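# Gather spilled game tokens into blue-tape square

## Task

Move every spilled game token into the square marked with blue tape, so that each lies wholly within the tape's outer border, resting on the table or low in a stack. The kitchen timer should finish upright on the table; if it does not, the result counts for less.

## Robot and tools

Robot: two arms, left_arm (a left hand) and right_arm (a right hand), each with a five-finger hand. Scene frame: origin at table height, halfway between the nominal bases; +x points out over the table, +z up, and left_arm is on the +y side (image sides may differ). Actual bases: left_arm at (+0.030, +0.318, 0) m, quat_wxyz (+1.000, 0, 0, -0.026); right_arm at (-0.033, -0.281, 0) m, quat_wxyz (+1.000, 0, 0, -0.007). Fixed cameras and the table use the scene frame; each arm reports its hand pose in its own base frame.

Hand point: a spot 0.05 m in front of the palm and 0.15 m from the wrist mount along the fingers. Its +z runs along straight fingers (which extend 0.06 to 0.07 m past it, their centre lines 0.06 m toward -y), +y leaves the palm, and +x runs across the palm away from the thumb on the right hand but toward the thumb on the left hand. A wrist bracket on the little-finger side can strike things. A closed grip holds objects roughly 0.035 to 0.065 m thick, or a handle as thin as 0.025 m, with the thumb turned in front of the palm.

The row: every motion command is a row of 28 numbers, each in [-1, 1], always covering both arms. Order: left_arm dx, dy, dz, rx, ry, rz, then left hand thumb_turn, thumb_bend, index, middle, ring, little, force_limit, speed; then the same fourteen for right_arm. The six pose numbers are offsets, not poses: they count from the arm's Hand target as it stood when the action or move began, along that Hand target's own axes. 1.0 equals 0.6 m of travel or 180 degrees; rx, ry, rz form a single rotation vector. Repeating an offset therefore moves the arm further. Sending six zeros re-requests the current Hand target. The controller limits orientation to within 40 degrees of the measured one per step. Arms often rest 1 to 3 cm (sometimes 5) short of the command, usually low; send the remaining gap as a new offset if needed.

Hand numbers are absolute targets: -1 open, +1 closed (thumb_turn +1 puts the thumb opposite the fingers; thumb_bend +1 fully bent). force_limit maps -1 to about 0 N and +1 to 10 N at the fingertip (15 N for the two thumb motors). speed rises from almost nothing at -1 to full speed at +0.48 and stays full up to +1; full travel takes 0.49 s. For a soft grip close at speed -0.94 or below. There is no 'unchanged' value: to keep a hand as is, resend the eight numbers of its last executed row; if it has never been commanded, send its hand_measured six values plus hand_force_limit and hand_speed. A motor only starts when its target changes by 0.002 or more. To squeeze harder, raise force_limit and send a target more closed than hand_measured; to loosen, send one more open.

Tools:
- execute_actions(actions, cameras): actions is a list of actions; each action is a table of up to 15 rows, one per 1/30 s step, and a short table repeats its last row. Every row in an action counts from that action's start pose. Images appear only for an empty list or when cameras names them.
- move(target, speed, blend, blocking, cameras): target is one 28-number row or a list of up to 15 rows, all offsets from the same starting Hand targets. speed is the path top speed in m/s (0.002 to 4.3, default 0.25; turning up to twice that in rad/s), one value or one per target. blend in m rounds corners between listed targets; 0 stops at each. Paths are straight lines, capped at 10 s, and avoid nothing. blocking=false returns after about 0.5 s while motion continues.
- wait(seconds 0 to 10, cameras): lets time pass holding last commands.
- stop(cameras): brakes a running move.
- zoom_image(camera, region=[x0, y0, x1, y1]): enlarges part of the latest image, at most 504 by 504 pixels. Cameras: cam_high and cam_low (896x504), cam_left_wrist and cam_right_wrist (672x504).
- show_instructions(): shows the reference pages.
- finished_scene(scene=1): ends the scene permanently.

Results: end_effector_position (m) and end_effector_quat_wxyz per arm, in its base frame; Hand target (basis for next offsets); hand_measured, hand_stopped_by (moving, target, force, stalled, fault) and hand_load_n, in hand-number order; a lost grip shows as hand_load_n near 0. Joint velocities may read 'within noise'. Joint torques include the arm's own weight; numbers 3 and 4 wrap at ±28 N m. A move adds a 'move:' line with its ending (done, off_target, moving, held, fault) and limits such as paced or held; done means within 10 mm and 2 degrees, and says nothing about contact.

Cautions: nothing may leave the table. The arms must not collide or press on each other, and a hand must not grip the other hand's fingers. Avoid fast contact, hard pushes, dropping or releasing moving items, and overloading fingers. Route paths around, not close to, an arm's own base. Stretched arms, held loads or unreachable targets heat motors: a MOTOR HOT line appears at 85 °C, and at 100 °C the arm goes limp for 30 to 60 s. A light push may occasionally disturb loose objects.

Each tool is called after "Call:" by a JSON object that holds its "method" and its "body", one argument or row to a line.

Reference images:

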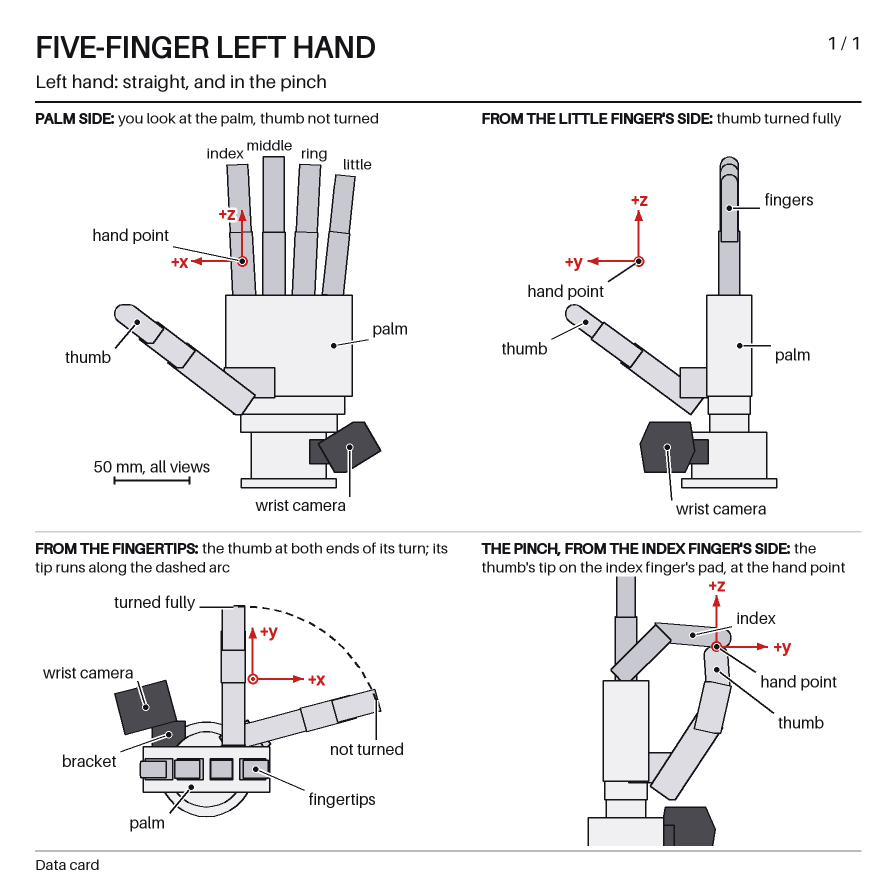

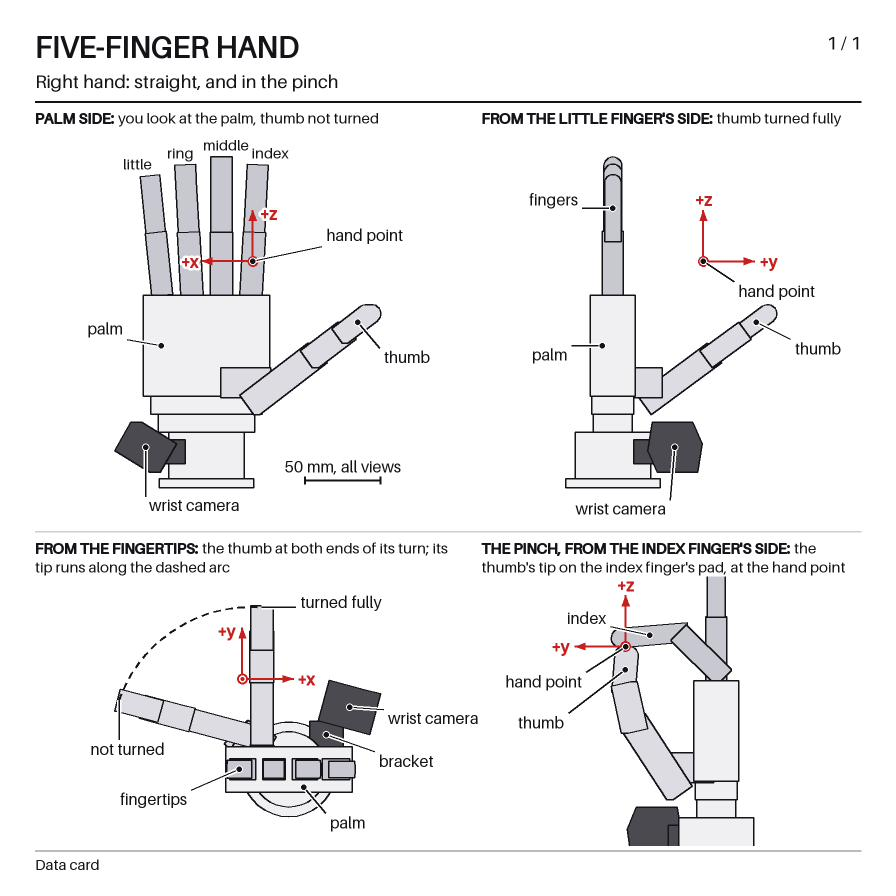

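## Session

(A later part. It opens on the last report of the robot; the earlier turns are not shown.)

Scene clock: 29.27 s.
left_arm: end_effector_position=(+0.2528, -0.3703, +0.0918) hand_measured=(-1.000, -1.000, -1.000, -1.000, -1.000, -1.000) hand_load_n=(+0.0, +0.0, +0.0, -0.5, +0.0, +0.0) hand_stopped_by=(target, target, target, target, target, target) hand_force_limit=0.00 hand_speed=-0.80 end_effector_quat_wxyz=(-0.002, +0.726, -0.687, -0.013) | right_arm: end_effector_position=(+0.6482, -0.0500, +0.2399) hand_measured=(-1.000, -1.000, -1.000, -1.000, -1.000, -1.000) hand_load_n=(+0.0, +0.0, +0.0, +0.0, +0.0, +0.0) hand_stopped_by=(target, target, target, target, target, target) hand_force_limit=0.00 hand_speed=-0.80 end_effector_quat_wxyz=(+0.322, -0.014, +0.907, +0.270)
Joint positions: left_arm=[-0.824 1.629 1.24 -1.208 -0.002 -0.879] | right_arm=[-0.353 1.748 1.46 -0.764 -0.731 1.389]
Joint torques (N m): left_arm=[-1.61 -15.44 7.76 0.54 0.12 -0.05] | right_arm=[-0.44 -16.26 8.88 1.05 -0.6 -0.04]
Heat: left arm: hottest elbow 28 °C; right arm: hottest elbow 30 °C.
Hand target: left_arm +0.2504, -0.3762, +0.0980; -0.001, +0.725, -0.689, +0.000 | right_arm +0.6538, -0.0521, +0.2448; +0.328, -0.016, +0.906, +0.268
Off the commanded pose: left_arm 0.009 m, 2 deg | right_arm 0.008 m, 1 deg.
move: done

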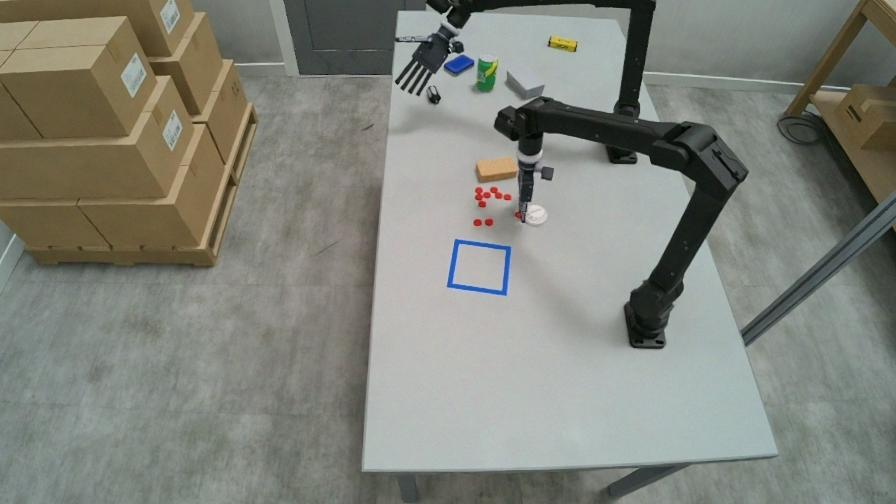

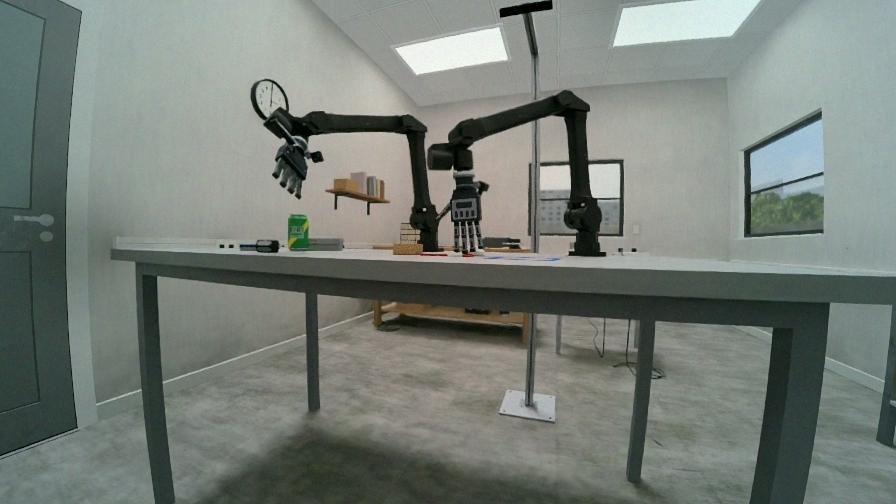

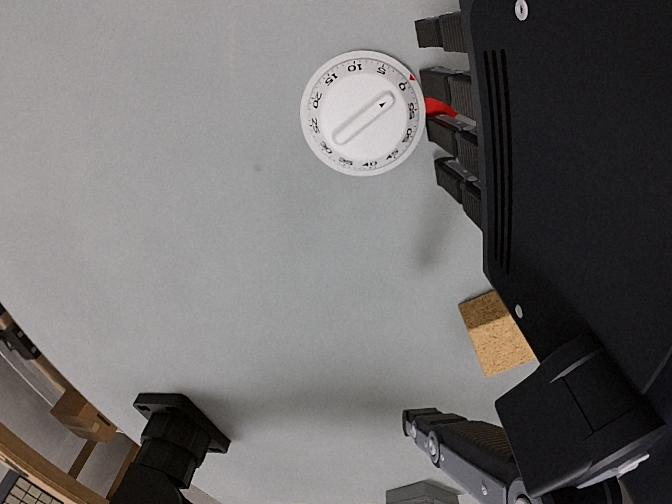

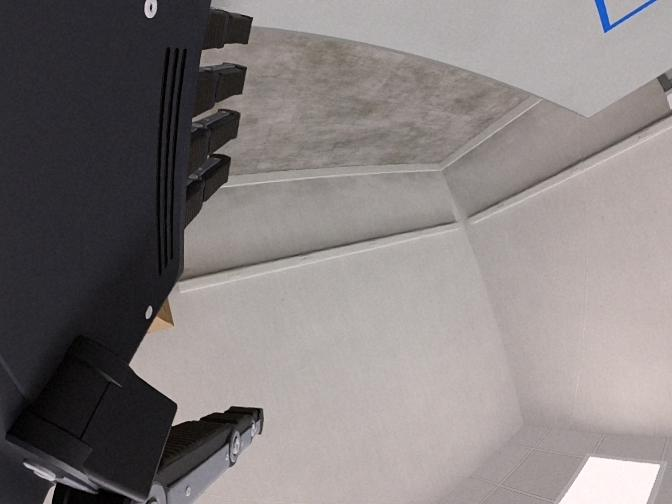

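Call:
{"method": "move", "body": {
  "target": [0,-0.1167,0.0083,0,0,0,-1,-1,-1,-1,-1,-1,0.0,-0.8,0,0,0,0,0,0,-1,-1,-1,-1,-1,-1,0.0,-0.8],
  "cameras": ["all"],
  "speed": 0.08
}}

Call:
{"method": "zoom_image", "body": {
  "camera": "cam_high",
  "region": [430, 100, 570, 240]
}}

Call:
{"method": "zoom_image", "body": {
  "camera": "cam_low",
  "region": [370, 200, 520, 280]
}}

Scene clock: 31.27 s.
left_arm: end_effector_position=(+0.3078, -0.3690, +0.0926) hand_measured=(-1.000, -1.000, -1.000, -1.000, -1.000, -1.000) hand_load_n=(+0.0, +0.0, +0.0, -0.5, +0.0, +0.0) hand_stopped_by=(target, target, target, target, target, target) hand_force_limit=0.00 hand_speed=-0.80 end_effector_quat_wxyz=(+0.000, +0.724, -0.689, -0.001) | right_arm: end_effector_position=(+0.6482, -0.0500, +0.2399) hand_measured=(-1.000, -1.000, -1.000, -1.000, -1.000, -1.000) hand_load_n=(+0.5, +0.0, +0.0, +0.0, +0.0, +0.5) hand_stopped_by=(target, target, target, target, target, target) hand_force_limit=0.00 hand_speed=-0.80 end_effector_quat_wxyz=(+0.322, -0.014, +0.907, +0.270)
Joint positions: left_arm=[-0.74 1.705 1.342 -1.208 -0.001 -0.79] | right_arm=[-0.353 1.748 1.46 -0.764 -0.731 1.389]
Joint torques (N m): left_arm=[0.5 -13.39 11.17 -0.27 0.07 0.11] | right_arm=[-0.44 -16.26 8.88 1.06 -0.6 -0.04]
Heat: left arm: hottest elbow 29 °C; right arm: hottest shoulder 30 °C.
Hand target: left_arm +0.3203, -0.3726, +0.0931; -0.001, +0.725, -0.689, +0.000 | right_arm +0.6538, -0.0521, +0.2448; +0.328, -0.016, +0.906, +0.268
Off the commanded pose: left_arm 0.013 m, 0 deg | right_arm 0.008 m, 1 deg.
move: off_target (left_arm)

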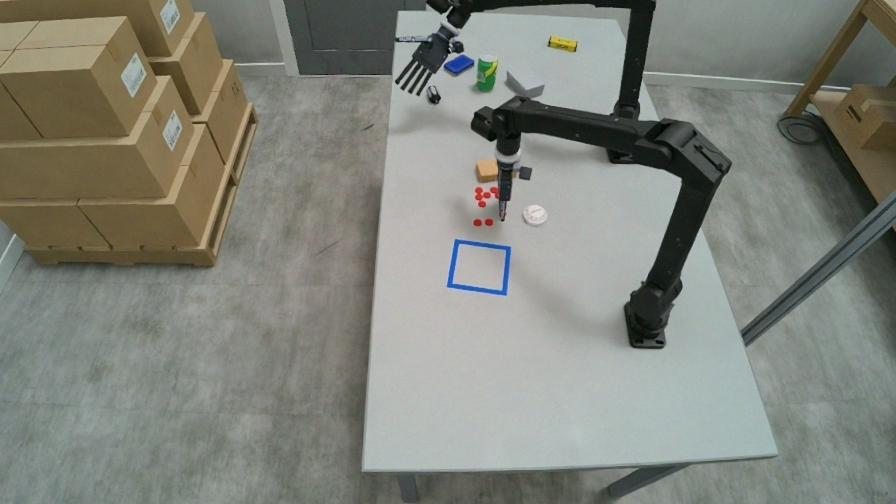

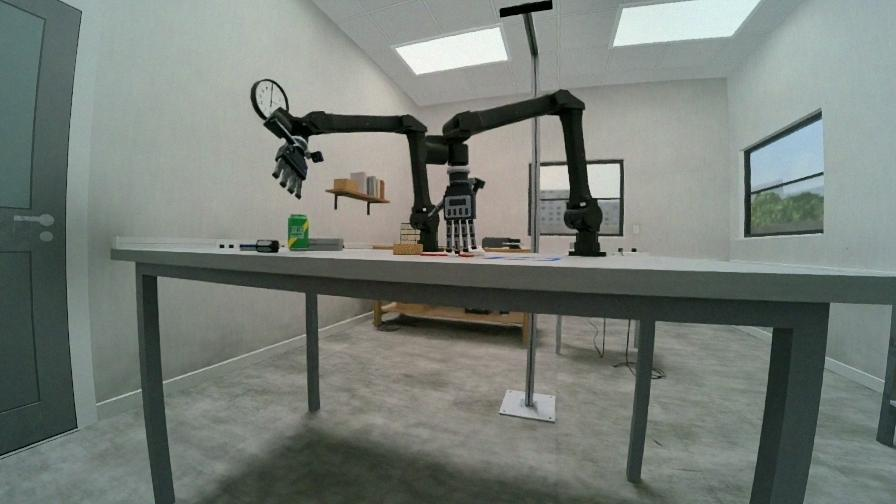

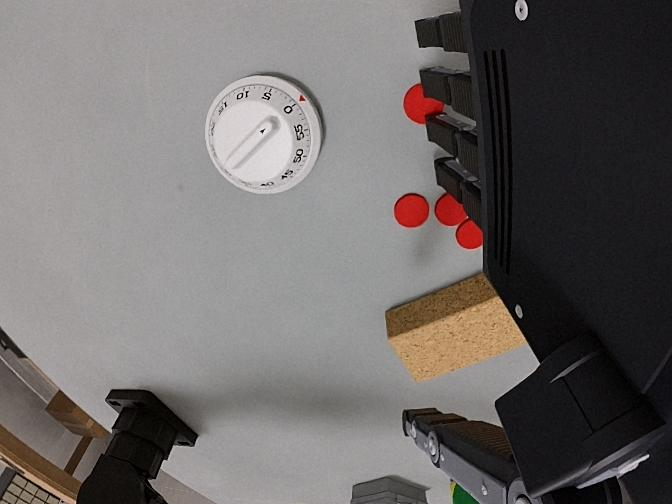

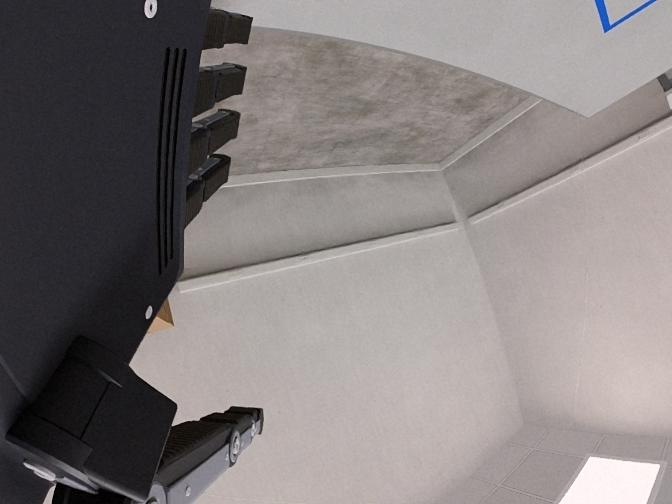

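Scaled by 3.600 from the camera's 896x504 image, which has a finer 1280x720 frame.

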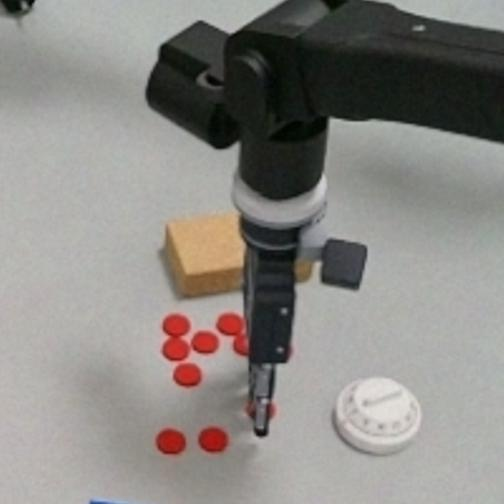

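Scaled by 3.360 from the camera's 896x504 image, which has a finer 1280x720 frame.

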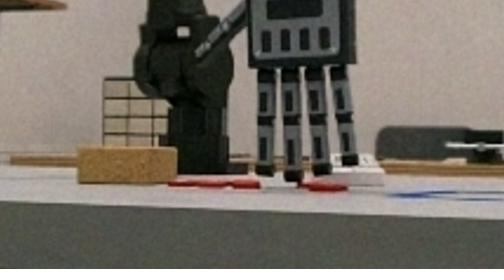

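Call:
{"method": "move", "body": {
  "target": [
    [0,0,-0.15,0,0,0,-1,-1,-1,-1,-1,-1,0.0,-0.8,0.0209,-0.295,-0.2381,0.067,-0.0528,0.0714,-1,-1,-1,-1,-1,-1,0.0,-0.8],
    [0.2703,0.1723,-0.15,0,0,0.0611,-1,-1,-1,-1,-1,-1,0.0,-0.8,0.0209,-0.295,-0.2381,0.067,-0.0528,0.0714,-1,-1,-1,-1,-1,-1,0.0,-0.8]
  ],
  "cameras": ["all"],
  "speed": 0.25
}}

Call:
{"method": "zoom_image", "body": {
  "camera": "cam_high",
  "region": [430, 100, 570, 240]
}}

Call:
{"method": "zoom_image", "body": {
  "camera": "cam_low",
  "region": [370, 200, 520, 280]
}}

Scene clock: 36.93 s.
left_arm: end_effector_position=(+0.2192, -0.5279, +0.1717) hand_measured=(-1.000, -1.000, -1.000, -1.000, -1.000, -1.000) hand_load_n=(+0.0, +0.0, +0.0, +0.0, +0.0, +0.0) hand_stopped_by=(target, target, target, target, target, target) hand_force_limit=0.00 hand_speed=-0.80 end_effector_quat_wxyz=(+0.002, -0.653, +0.757, +0.013) | right_arm: end_effector_position=(+0.5909, -0.2711, +0.2399) hand_measured=(-1.000, -1.000, -1.000, -1.000, -1.000, -1.000) hand_load_n=(+0.0, +0.0, +0.0, +0.0, +0.0, +0.0) hand_stopped_by=(target, target, target, target, target, target) hand_force_limit=0.00 hand_speed=-0.80 end_effector_quat_wxyz=(+0.365, +0.146, +0.896, +0.209)
Joint positions: left_arm=[-1.06 1.893 1.818 -1.522 0.001 -0.913] | right_arm=[-0.707 1.748 1.46 -0.764 -0.731 1.389]
Joint torques (N m): left_arm=[-0.62 -17.9 13.18 -0.44 0.01 -0.04] | right_arm=[-0.15 -16.26 8.9 1.06 -0.6 -0.04]
Heat: left arm: hottest elbow 29 °C; right arm: hottest elbow 31 °C.
Hand target: left_arm +0.2252, -0.5399, +0.1827; +0.001, -0.656, +0.755, +0.000 | right_arm +0.5966, -0.2727, +0.2450; +0.370, +0.141, +0.895, +0.207
Off the commanded pose: left_arm 0.018 m, 2 deg | right_arm 0.008 m, 1 deg.
move: off_target (left_arm)

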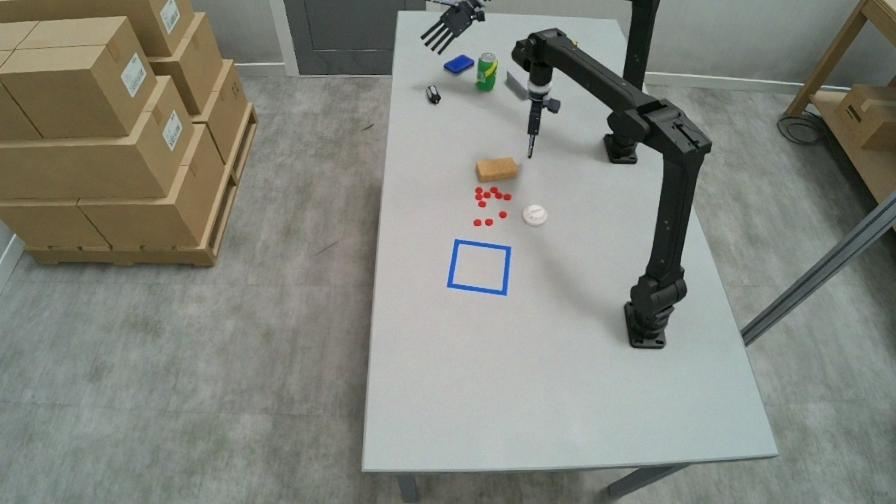

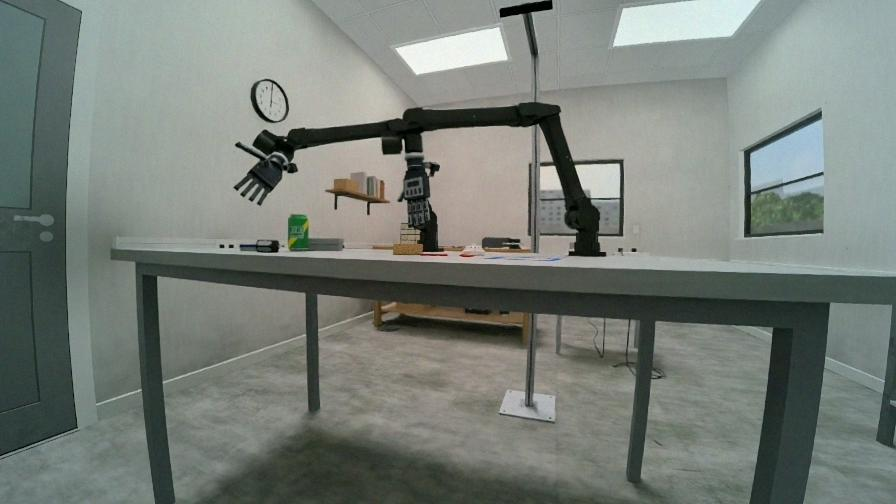

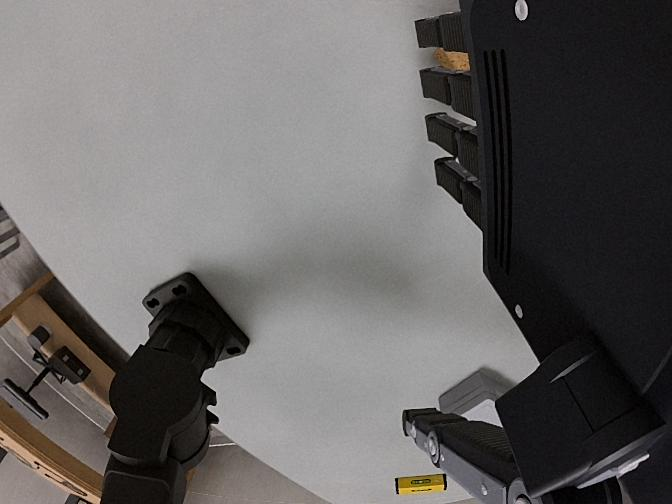

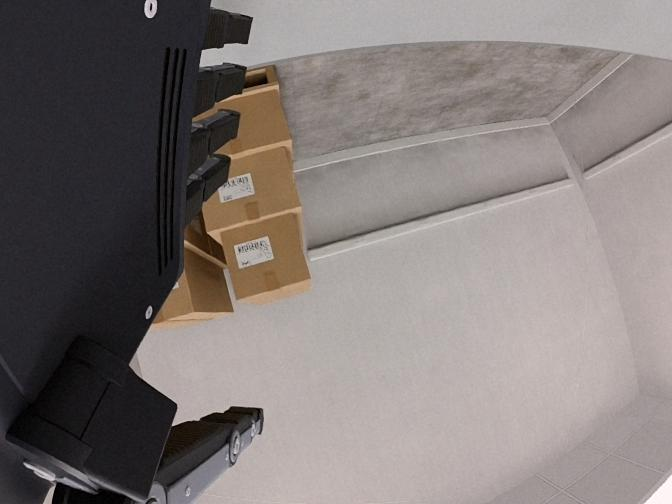

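Scaled by 3.600 from the camera's 896x504 image, which has a finer 1280x720 frame.

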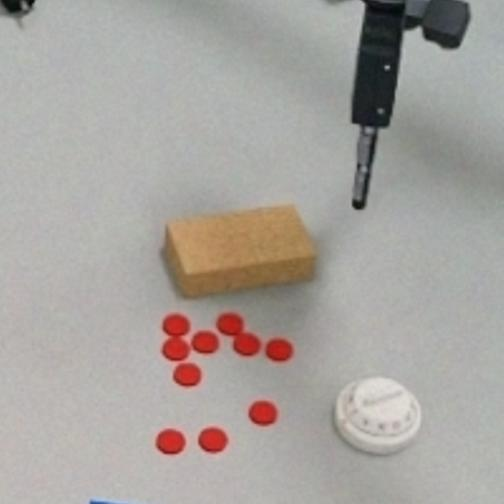

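Scaled by 3.360 from the camera's 896x504 image, which has a finer 1280x720 frame.

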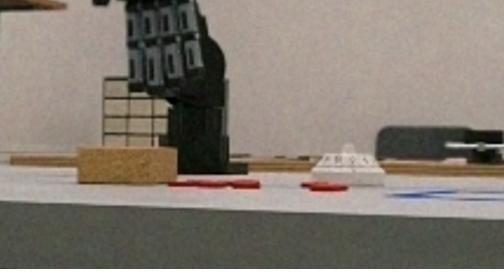

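Call:
{"method": "move", "body": {
  "target": [0,0,0.1417,0,0,0,-1,-1,-1,-1,-1,-1,0.0,-0.8,0,0,0,0,0,0,-1,-1,-1,-1,-1,-1,0.0,-0.8],
  "cameras": ["all"],
  "speed": 0.12
}}

Call:
{"method": "zoom_image", "body": {
  "camera": "cam_high",
  "region": [430, 100, 570, 240]
}}

Call:
{"method": "zoom_image", "body": {
  "camera": "cam_low",
  "region": [370, 200, 520, 280]
}}

Scene clock: 40.37 s.
left_arm: end_effector_position=(+0.2232, -0.5351, +0.0988) hand_measured=(-1.000, -1.000, -1.000, -1.000, -1.000, -1.000) hand_load_n=(+0.0, +0.0, +0.0, +0.0, +0.0, +0.0) hand_stopped_by=(target, target, target, target, target, target) hand_force_limit=0.00 hand_speed=-0.80 end_effector_quat_wxyz=(+0.001, -0.653, +0.757, +0.006) | right_arm: end_effector_position=(+0.5909, -0.2711, +0.2399) hand_measured=(-1.000, -1.000, -1.000, -1.000, -1.000, -1.000) hand_load_n=(+0.0, +0.0, +0.0, +0.0, +0.0, +0.0) hand_stopped_by=(target, target, target, target, target, target) hand_force_limit=0.00 hand_speed=-0.80 end_effector_quat_wxyz=(+0.365, +0.146, +0.896, +0.209)
Joint positions: left_arm=[-1.06 1.937 1.692 -1.337 0.001 -0.913] | right_arm=[-0.707 1.748 1.46 -0.764 -0.731 1.389]
Joint torques (N m): left_arm=[-0.73 -18.61 8.91 0.55 0.02 -0.03] | right_arm=[-0.15 -16.26 8.88 1.05 -0.61 -0.03]
Heat: left arm: hottest elbow 30 °C; right arm: hottest elbow 31 °C.
Hand target: left_arm +0.2253, -0.5400, +0.0978; +0.001, -0.656, +0.755, +0.000 | right_arm +0.5966, -0.2727, +0.2450; +0.370, +0.141, +0.895, +0.207
Off the commanded pose: left_arm 0.005 m, 1 deg | right_arm 0.008 m, 1 deg.
move: done

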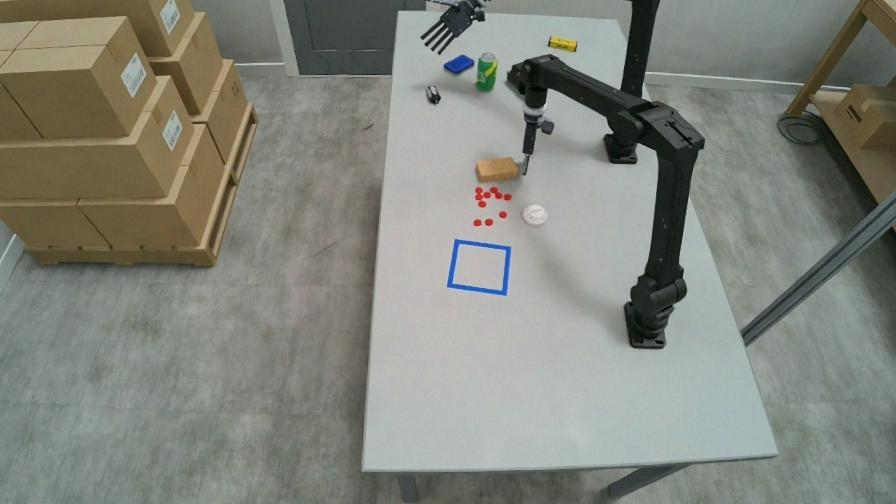

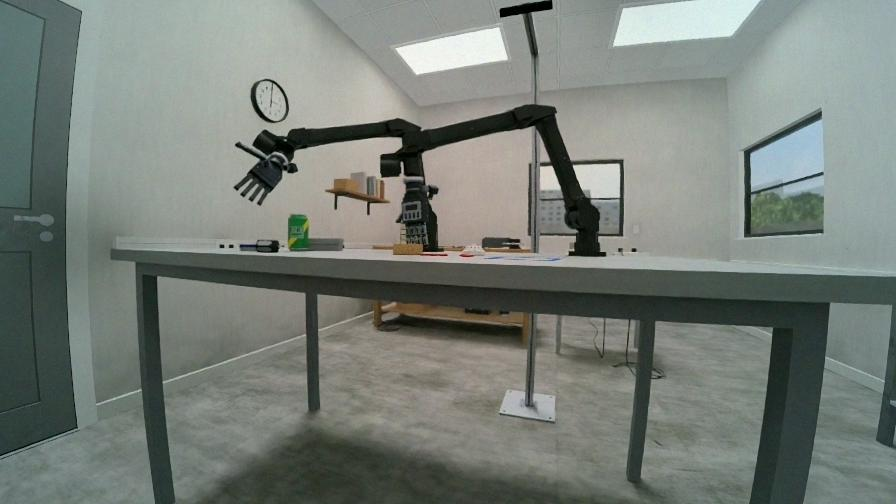

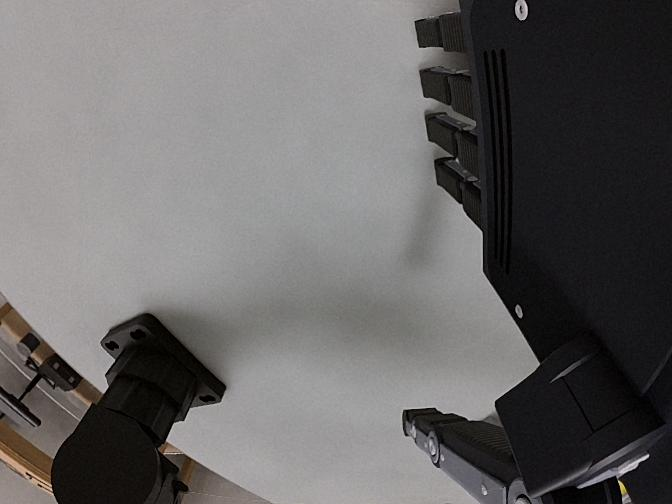

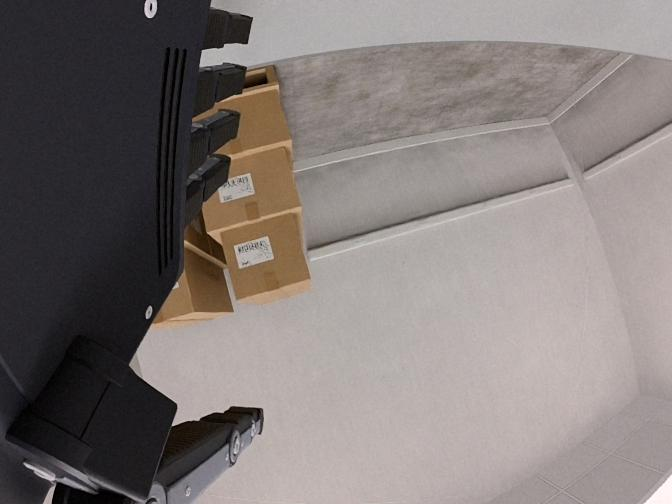

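Scaled by 3.600 from the camera's 896x504 image, which has a finer 1280x720 frame.

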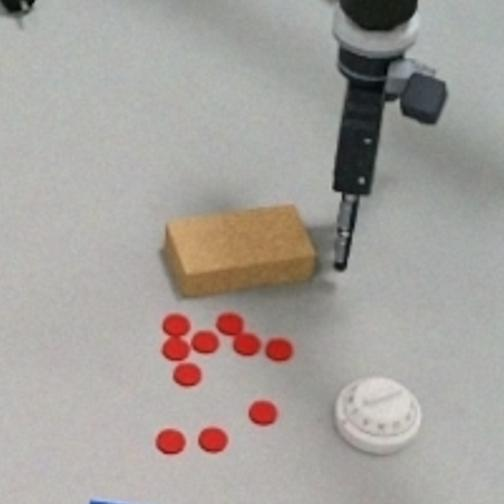

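Scaled by 3.360 from the camera's 896x504 image, which has a finer 1280x720 frame.

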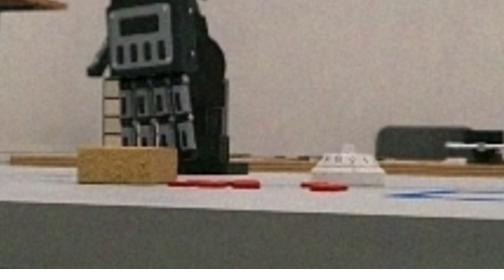

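Call:
{"method": "move", "body": {
  "target": [-0.0175,-0.09,0.003,0,0,0,-1,-1,-1,-1,-1,-1,0.0,-0.8,0,0,0,0,0,0,-1,-1,-1,-1,-1,-1,0.0,-0.8],
  "cameras": ["cam_high","cam_low"],
  "speed": 0.06
}}

Call:
{"method": "zoom_image", "body": {
  "camera": "cam_high",
  "region": [430, 100, 570, 240]
}}

Scene clock: 42.07 s.
left_arm: end_effector_position=(+0.2630, -0.5307, +0.0939) hand_measured=(-1.000, -1.000, -1.000, -1.000, -1.000, -1.000) hand_load_n=(+0.0, +0.0, +0.0, -1.0, +0.0, -0.5) hand_stopped_by=(target, target, target, target, target, target) hand_force_limit=0.00 hand_speed=-0.80 end_effector_quat_wxyz=(+0.000, -0.653, +0.757, +0.008) | right_arm: end_effector_position=(+0.5909, -0.2711, +0.2399) hand_measured=(-1.000, -1.000, -1.000, -1.000, -1.000, -1.000) hand_load_n=(+0.5, -0.5, -0.5, +0.0, -0.5, +0.0) hand_stopped_by=(target, target, target, target, target, target) hand_force_limit=0.00 hand_speed=-0.80 end_effector_quat_wxyz=(+0.365, +0.146, +0.896, +0.209)
Joint positions: left_arm=[-0.998 1.988 1.758 -1.356 0.002 -0.851] | right_arm=[-0.707 1.748 1.46 -0.764 -0.731 1.389]
Joint torques (N m): left_arm=[0.97 -18.08 12.38 -0.18 -0.04 0.15] | right_arm=[-0.15 -16.26 8.91 1.06 -0.61 -0.04]
Heat: left arm: hottest elbow 30 °C; right arm: hottest elbow 32 °C.
Hand target: left_arm +0.2803, -0.5371, +0.0960; +0.001, -0.656, +0.755, +0.000 | right_arm +0.5966, -0.2727, +0.2450; +0.370, +0.141, +0.895, +0.207
Off the commanded pose: left_arm 0.019 m, 1 deg | right_arm 0.008 m, 1 deg.
move: off_target (left_arm)
Images, in order (width x height): cam_high 896x504, cam_low 896x504.

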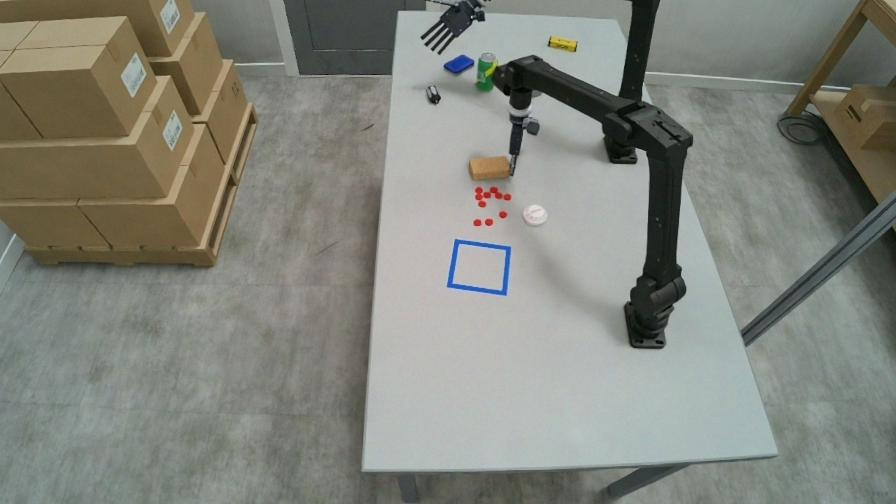

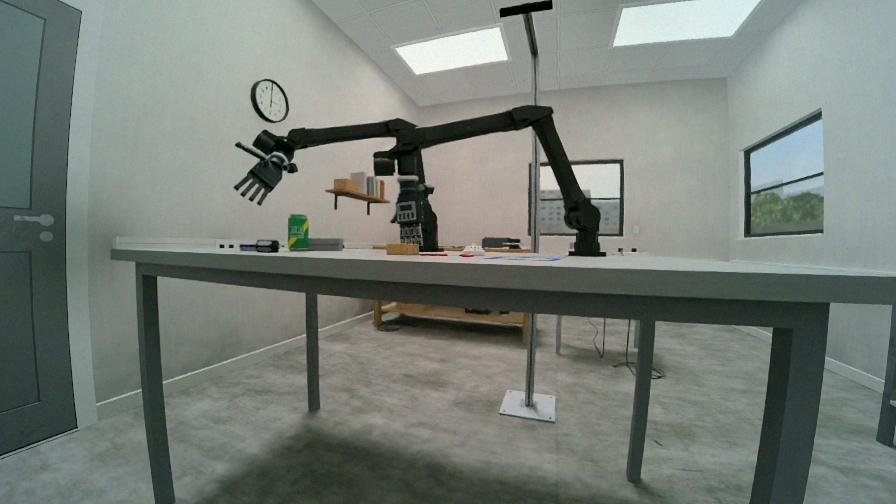

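Scaled by 3.600 from the camera's 896x504 image, which has a finer 1280x720 frame.

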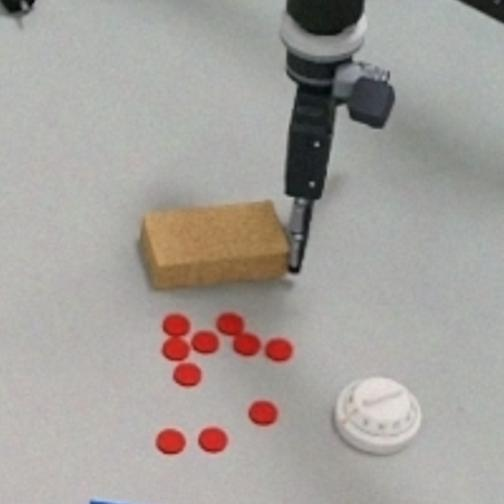

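Call:
{"method": "move", "body": {
  "target": [-0.006,-0.032,0,0,0,0,-1,-1,-1,-1,-1,-1,0.0,-0.8,0,0,0,0,0,0,-1,-1,-1,-1,-1,-1,0.0,-0.8],
  "cameras": ["cam_high","cam_low"],
  "speed": 0.06
}}

Call:
{"method": "zoom_image", "body": {
  "camera": "cam_high",
  "region": [430, 100, 570, 240]
}}

Scene clock: 43.17 s.
left_arm: end_effector_position=(+0.2828, -0.5302, +0.0944) hand_measured=(-1.000, -1.000, -1.000, -1.000, -1.000, -1.000) hand_load_n=(+0.0, +0.0, +0.0, -1.0, +0.0, -0.5) hand_stopped_by=(target, target, target, target, target, target) hand_force_limit=0.00 hand_speed=-0.80 end_effector_quat_wxyz=(+0.000, -0.653, +0.757, +0.008) | right_arm: end_effector_position=(+0.5909, -0.2711, +0.2399) hand_measured=(-1.000, -1.000, -1.000, -1.000, -1.000, -1.000) hand_load_n=(+0.0, +0.0, +0.0, +0.0, -0.5, +0.0) hand_stopped_by=(target, target, target, target, target, target) hand_force_limit=0.00 hand_speed=-0.80 end_effector_quat_wxyz=(+0.365, +0.146, +0.896, +0.209)
Joint positions: left_arm=[-0.971 2.017 1.804 -1.373 0.002 -0.824] | right_arm=[-0.707 1.748 1.46 -0.764 -0.731 1.389]
Joint torques (N m): left_arm=[0.79 -18.67 12.44 -0.14 -0.05 0.12] | right_arm=[-0.15 -16.26 8.9 1.06 -0.61 -0.04]
Heat: left arm: hottest elbow 30 °C; right arm: hottest elbow 32 °C.
Hand target: left_arm +0.2999, -0.5361, +0.0961; +0.001, -0.656, +0.755, +0.000 | right_arm +0.5966, -0.2727, +0.2450; +0.370, +0.141, +0.895, +0.207
Off the commanded pose: left_arm 0.018 m, 1 deg | right_arm 0.008 m, 1 deg.
move: off_target (left_arm)
Images, in order (width x height): cam_high 896x504, cam_low 896x504.

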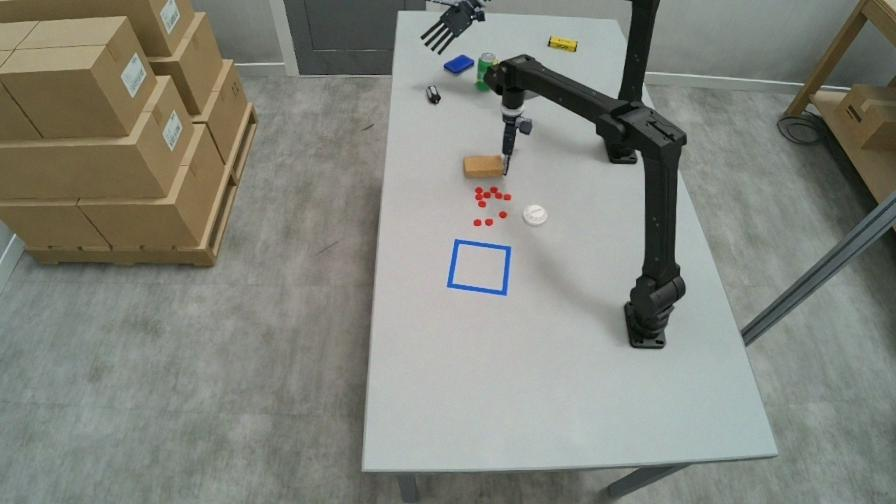

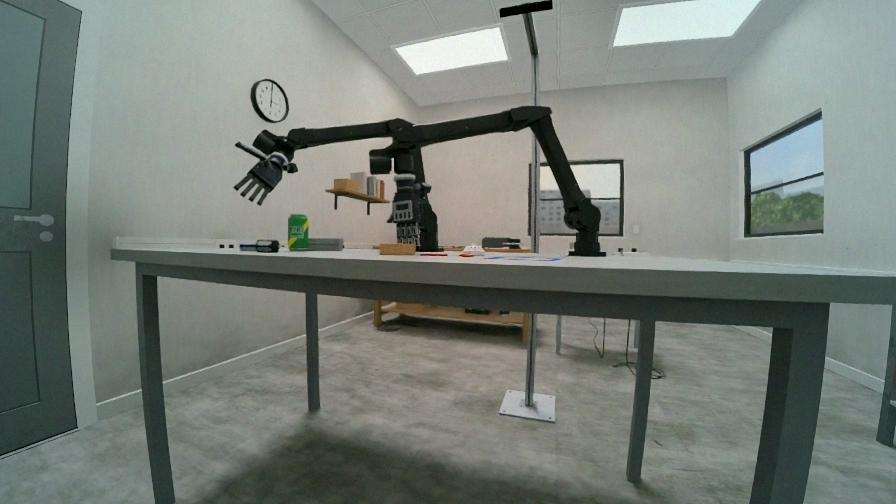

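Scaled by 3.600 from the camera's 896x504 image, which has a finer 1280x720 frame.

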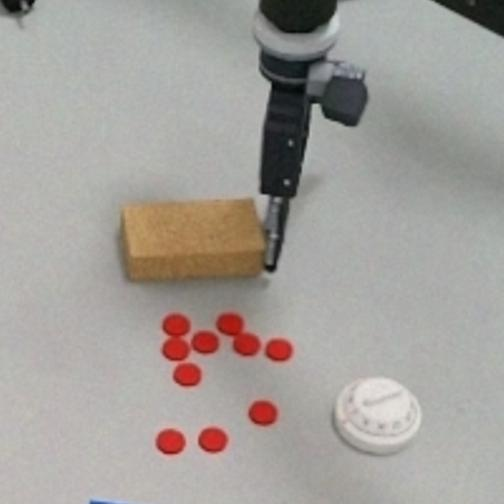

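Call:
{"method": "move", "body": {
  "target": [
    [0,0.04,-0.03,0,0,0,-1,-1,-1,-1,-1,-1,0.0,-0.8,0,0,0,0,0,0,-1,-1,-1,-1,-1,-1,0.0,-0.8],
    [0,0.04,-0.15,0,0,0,-1,-1,-1,-1,-1,-1,0.0,-0.8,0,0,0,0,0,0,-1,-1,-1,-1,-1,-1,0.0,-0.8],
    [-0.0457,-0.2292,-0.15,0,0,0,-1,-1,-1,-1,-1,-1,0.0,-0.8,0,0,0,0,0,0,-1,-1,-1,-1,-1,-1,0.0,-0.8],
    [-0.0457,-0.2292,-0.06,0,0,0,-1,-1,-1,-1,-1,-1,0.0,-0.8,0,0,0,0,0,0,-1,-1,-1,-1,-1,-1,0.0,-0.8]
  ],
  "cameras": ["all"],
  "speed": 0.2,
  "blend": [0.01,0.02,0.02,0]
}}

Call:
{"method": "zoom_image", "body": {
  "camera": "cam_high",
  "region": [430, 100, 570, 240]
}}

Call:
{"method": "zoom_image", "body": {
  "camera": "cam_low",
  "region": [350, 200, 500, 280]
}}

Scene clock: 46.53 s.
left_arm: end_effector_position=(+0.4319, -0.5232, +0.1144) hand_measured=(-1.000, -1.000, -1.000, -1.000, -1.000, -1.000) hand_load_n=(+0.0, -0.5, -0.5, +0.0, +0.0, +0.0) hand_stopped_by=(target, target, target, target, target, target) hand_force_limit=0.00 hand_speed=-0.80 end_effector_quat_wxyz=(-0.001, -0.658, +0.753, +0.018) | right_arm: end_effector_position=(+0.5909, -0.2711, +0.2399) hand_measured=(-1.000, -1.000, -1.000, -1.000, -1.000, -1.000) hand_load_n=(+0.0, +0.0, +0.0, +0.0, +0.0, +0.0) hand_stopped_by=(target, target, target, target, target, target) hand_force_limit=0.00 hand_speed=-0.80 end_effector_quat_wxyz=(+0.365, +0.146, +0.896, +0.209)
Joint positions: left_arm=[-0.79 2.336 2.402 -1.673 0.001 -0.656] | right_arm=[-0.707 1.748 1.46 -0.764 -0.731 1.389]
Joint torques (N m): left_arm=[-0.32 -24.29 13.04 -0.4 0 0.13] | right_arm=[-0.09 -16.26 8.9 1.06 -0.6 -0.03]
Heat: left arm: hottest elbow 30 °C; right arm: hottest elbow 32 °C.
Hand target: left_arm +0.4398, -0.5284, +0.1322; +0.001, -0.656, +0.755, +0.000 | right_arm +0.5966, -0.2727, +0.2450; +0.370, +0.141, +0.895, +0.207
Off the commanded pose: left_arm 0.020 m, 2 deg | right_arm 0.008 m, 1 deg.
joint sent to its limit (left arm) — joint 4 (wrist pitch), lower limit. The joint targets still meet the commanded pose.
move: off_target (left_arm)

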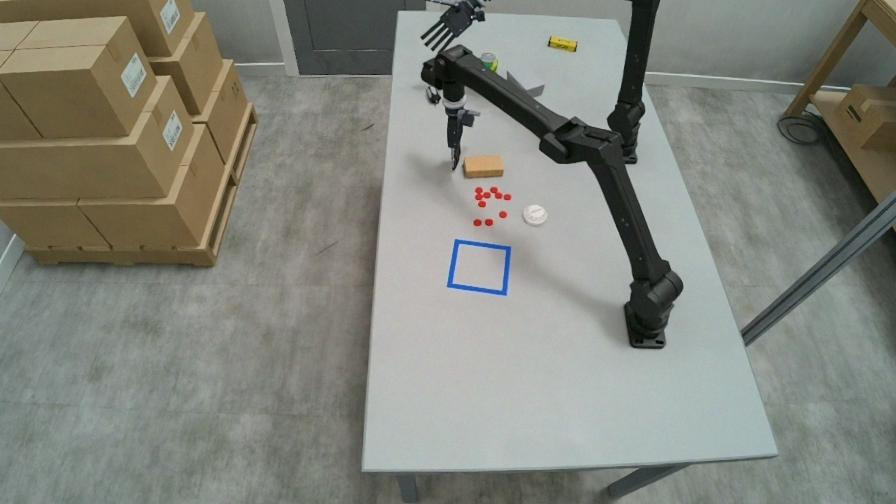

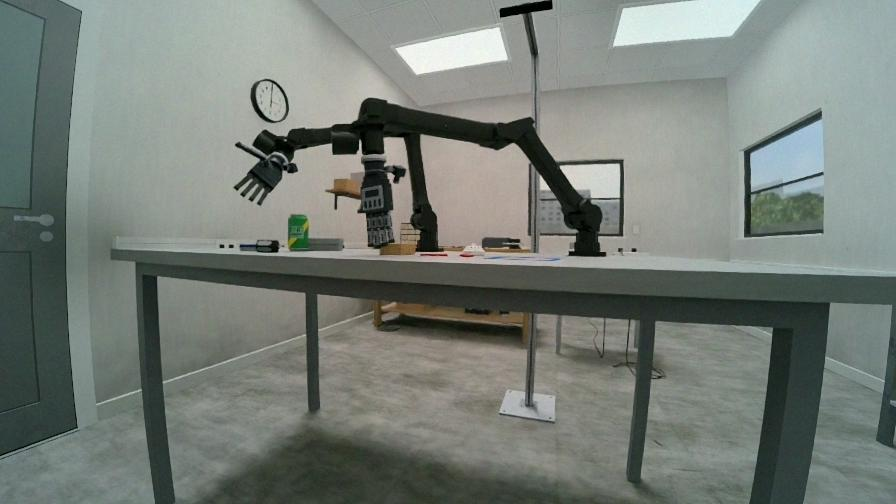

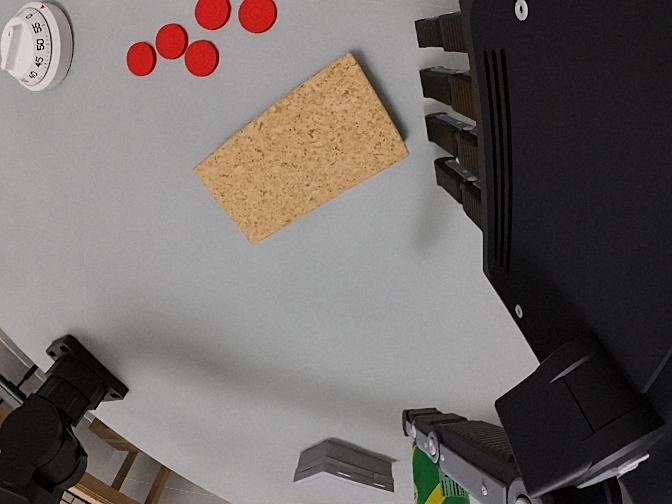

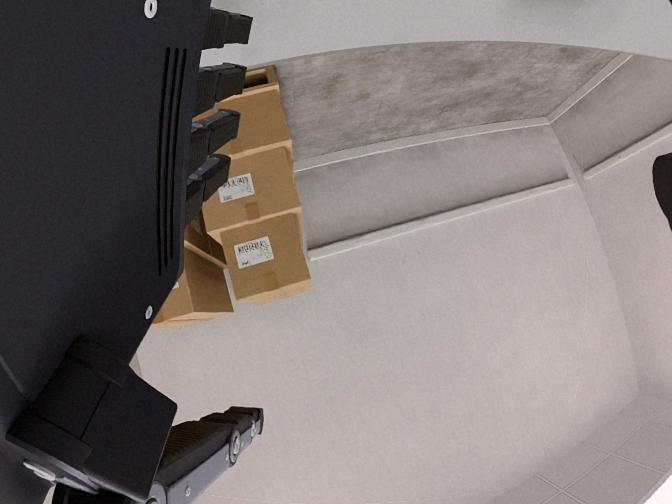

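Scaled by 3.600 from the camera's 896x504 image, which has a finer 1280x720 frame.

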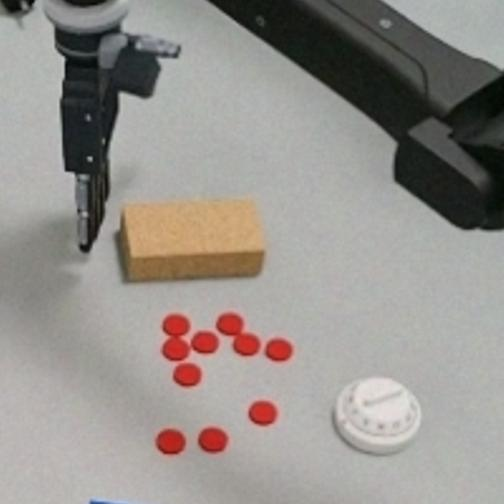

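Scaled by 3.360 from the camera's 896x504 image, which has a finer 1280x720 frame.

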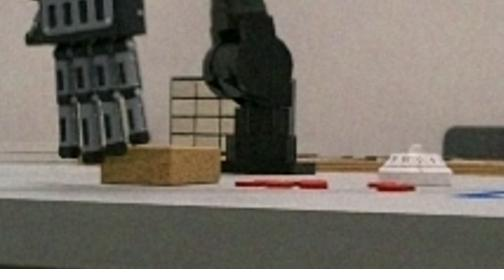

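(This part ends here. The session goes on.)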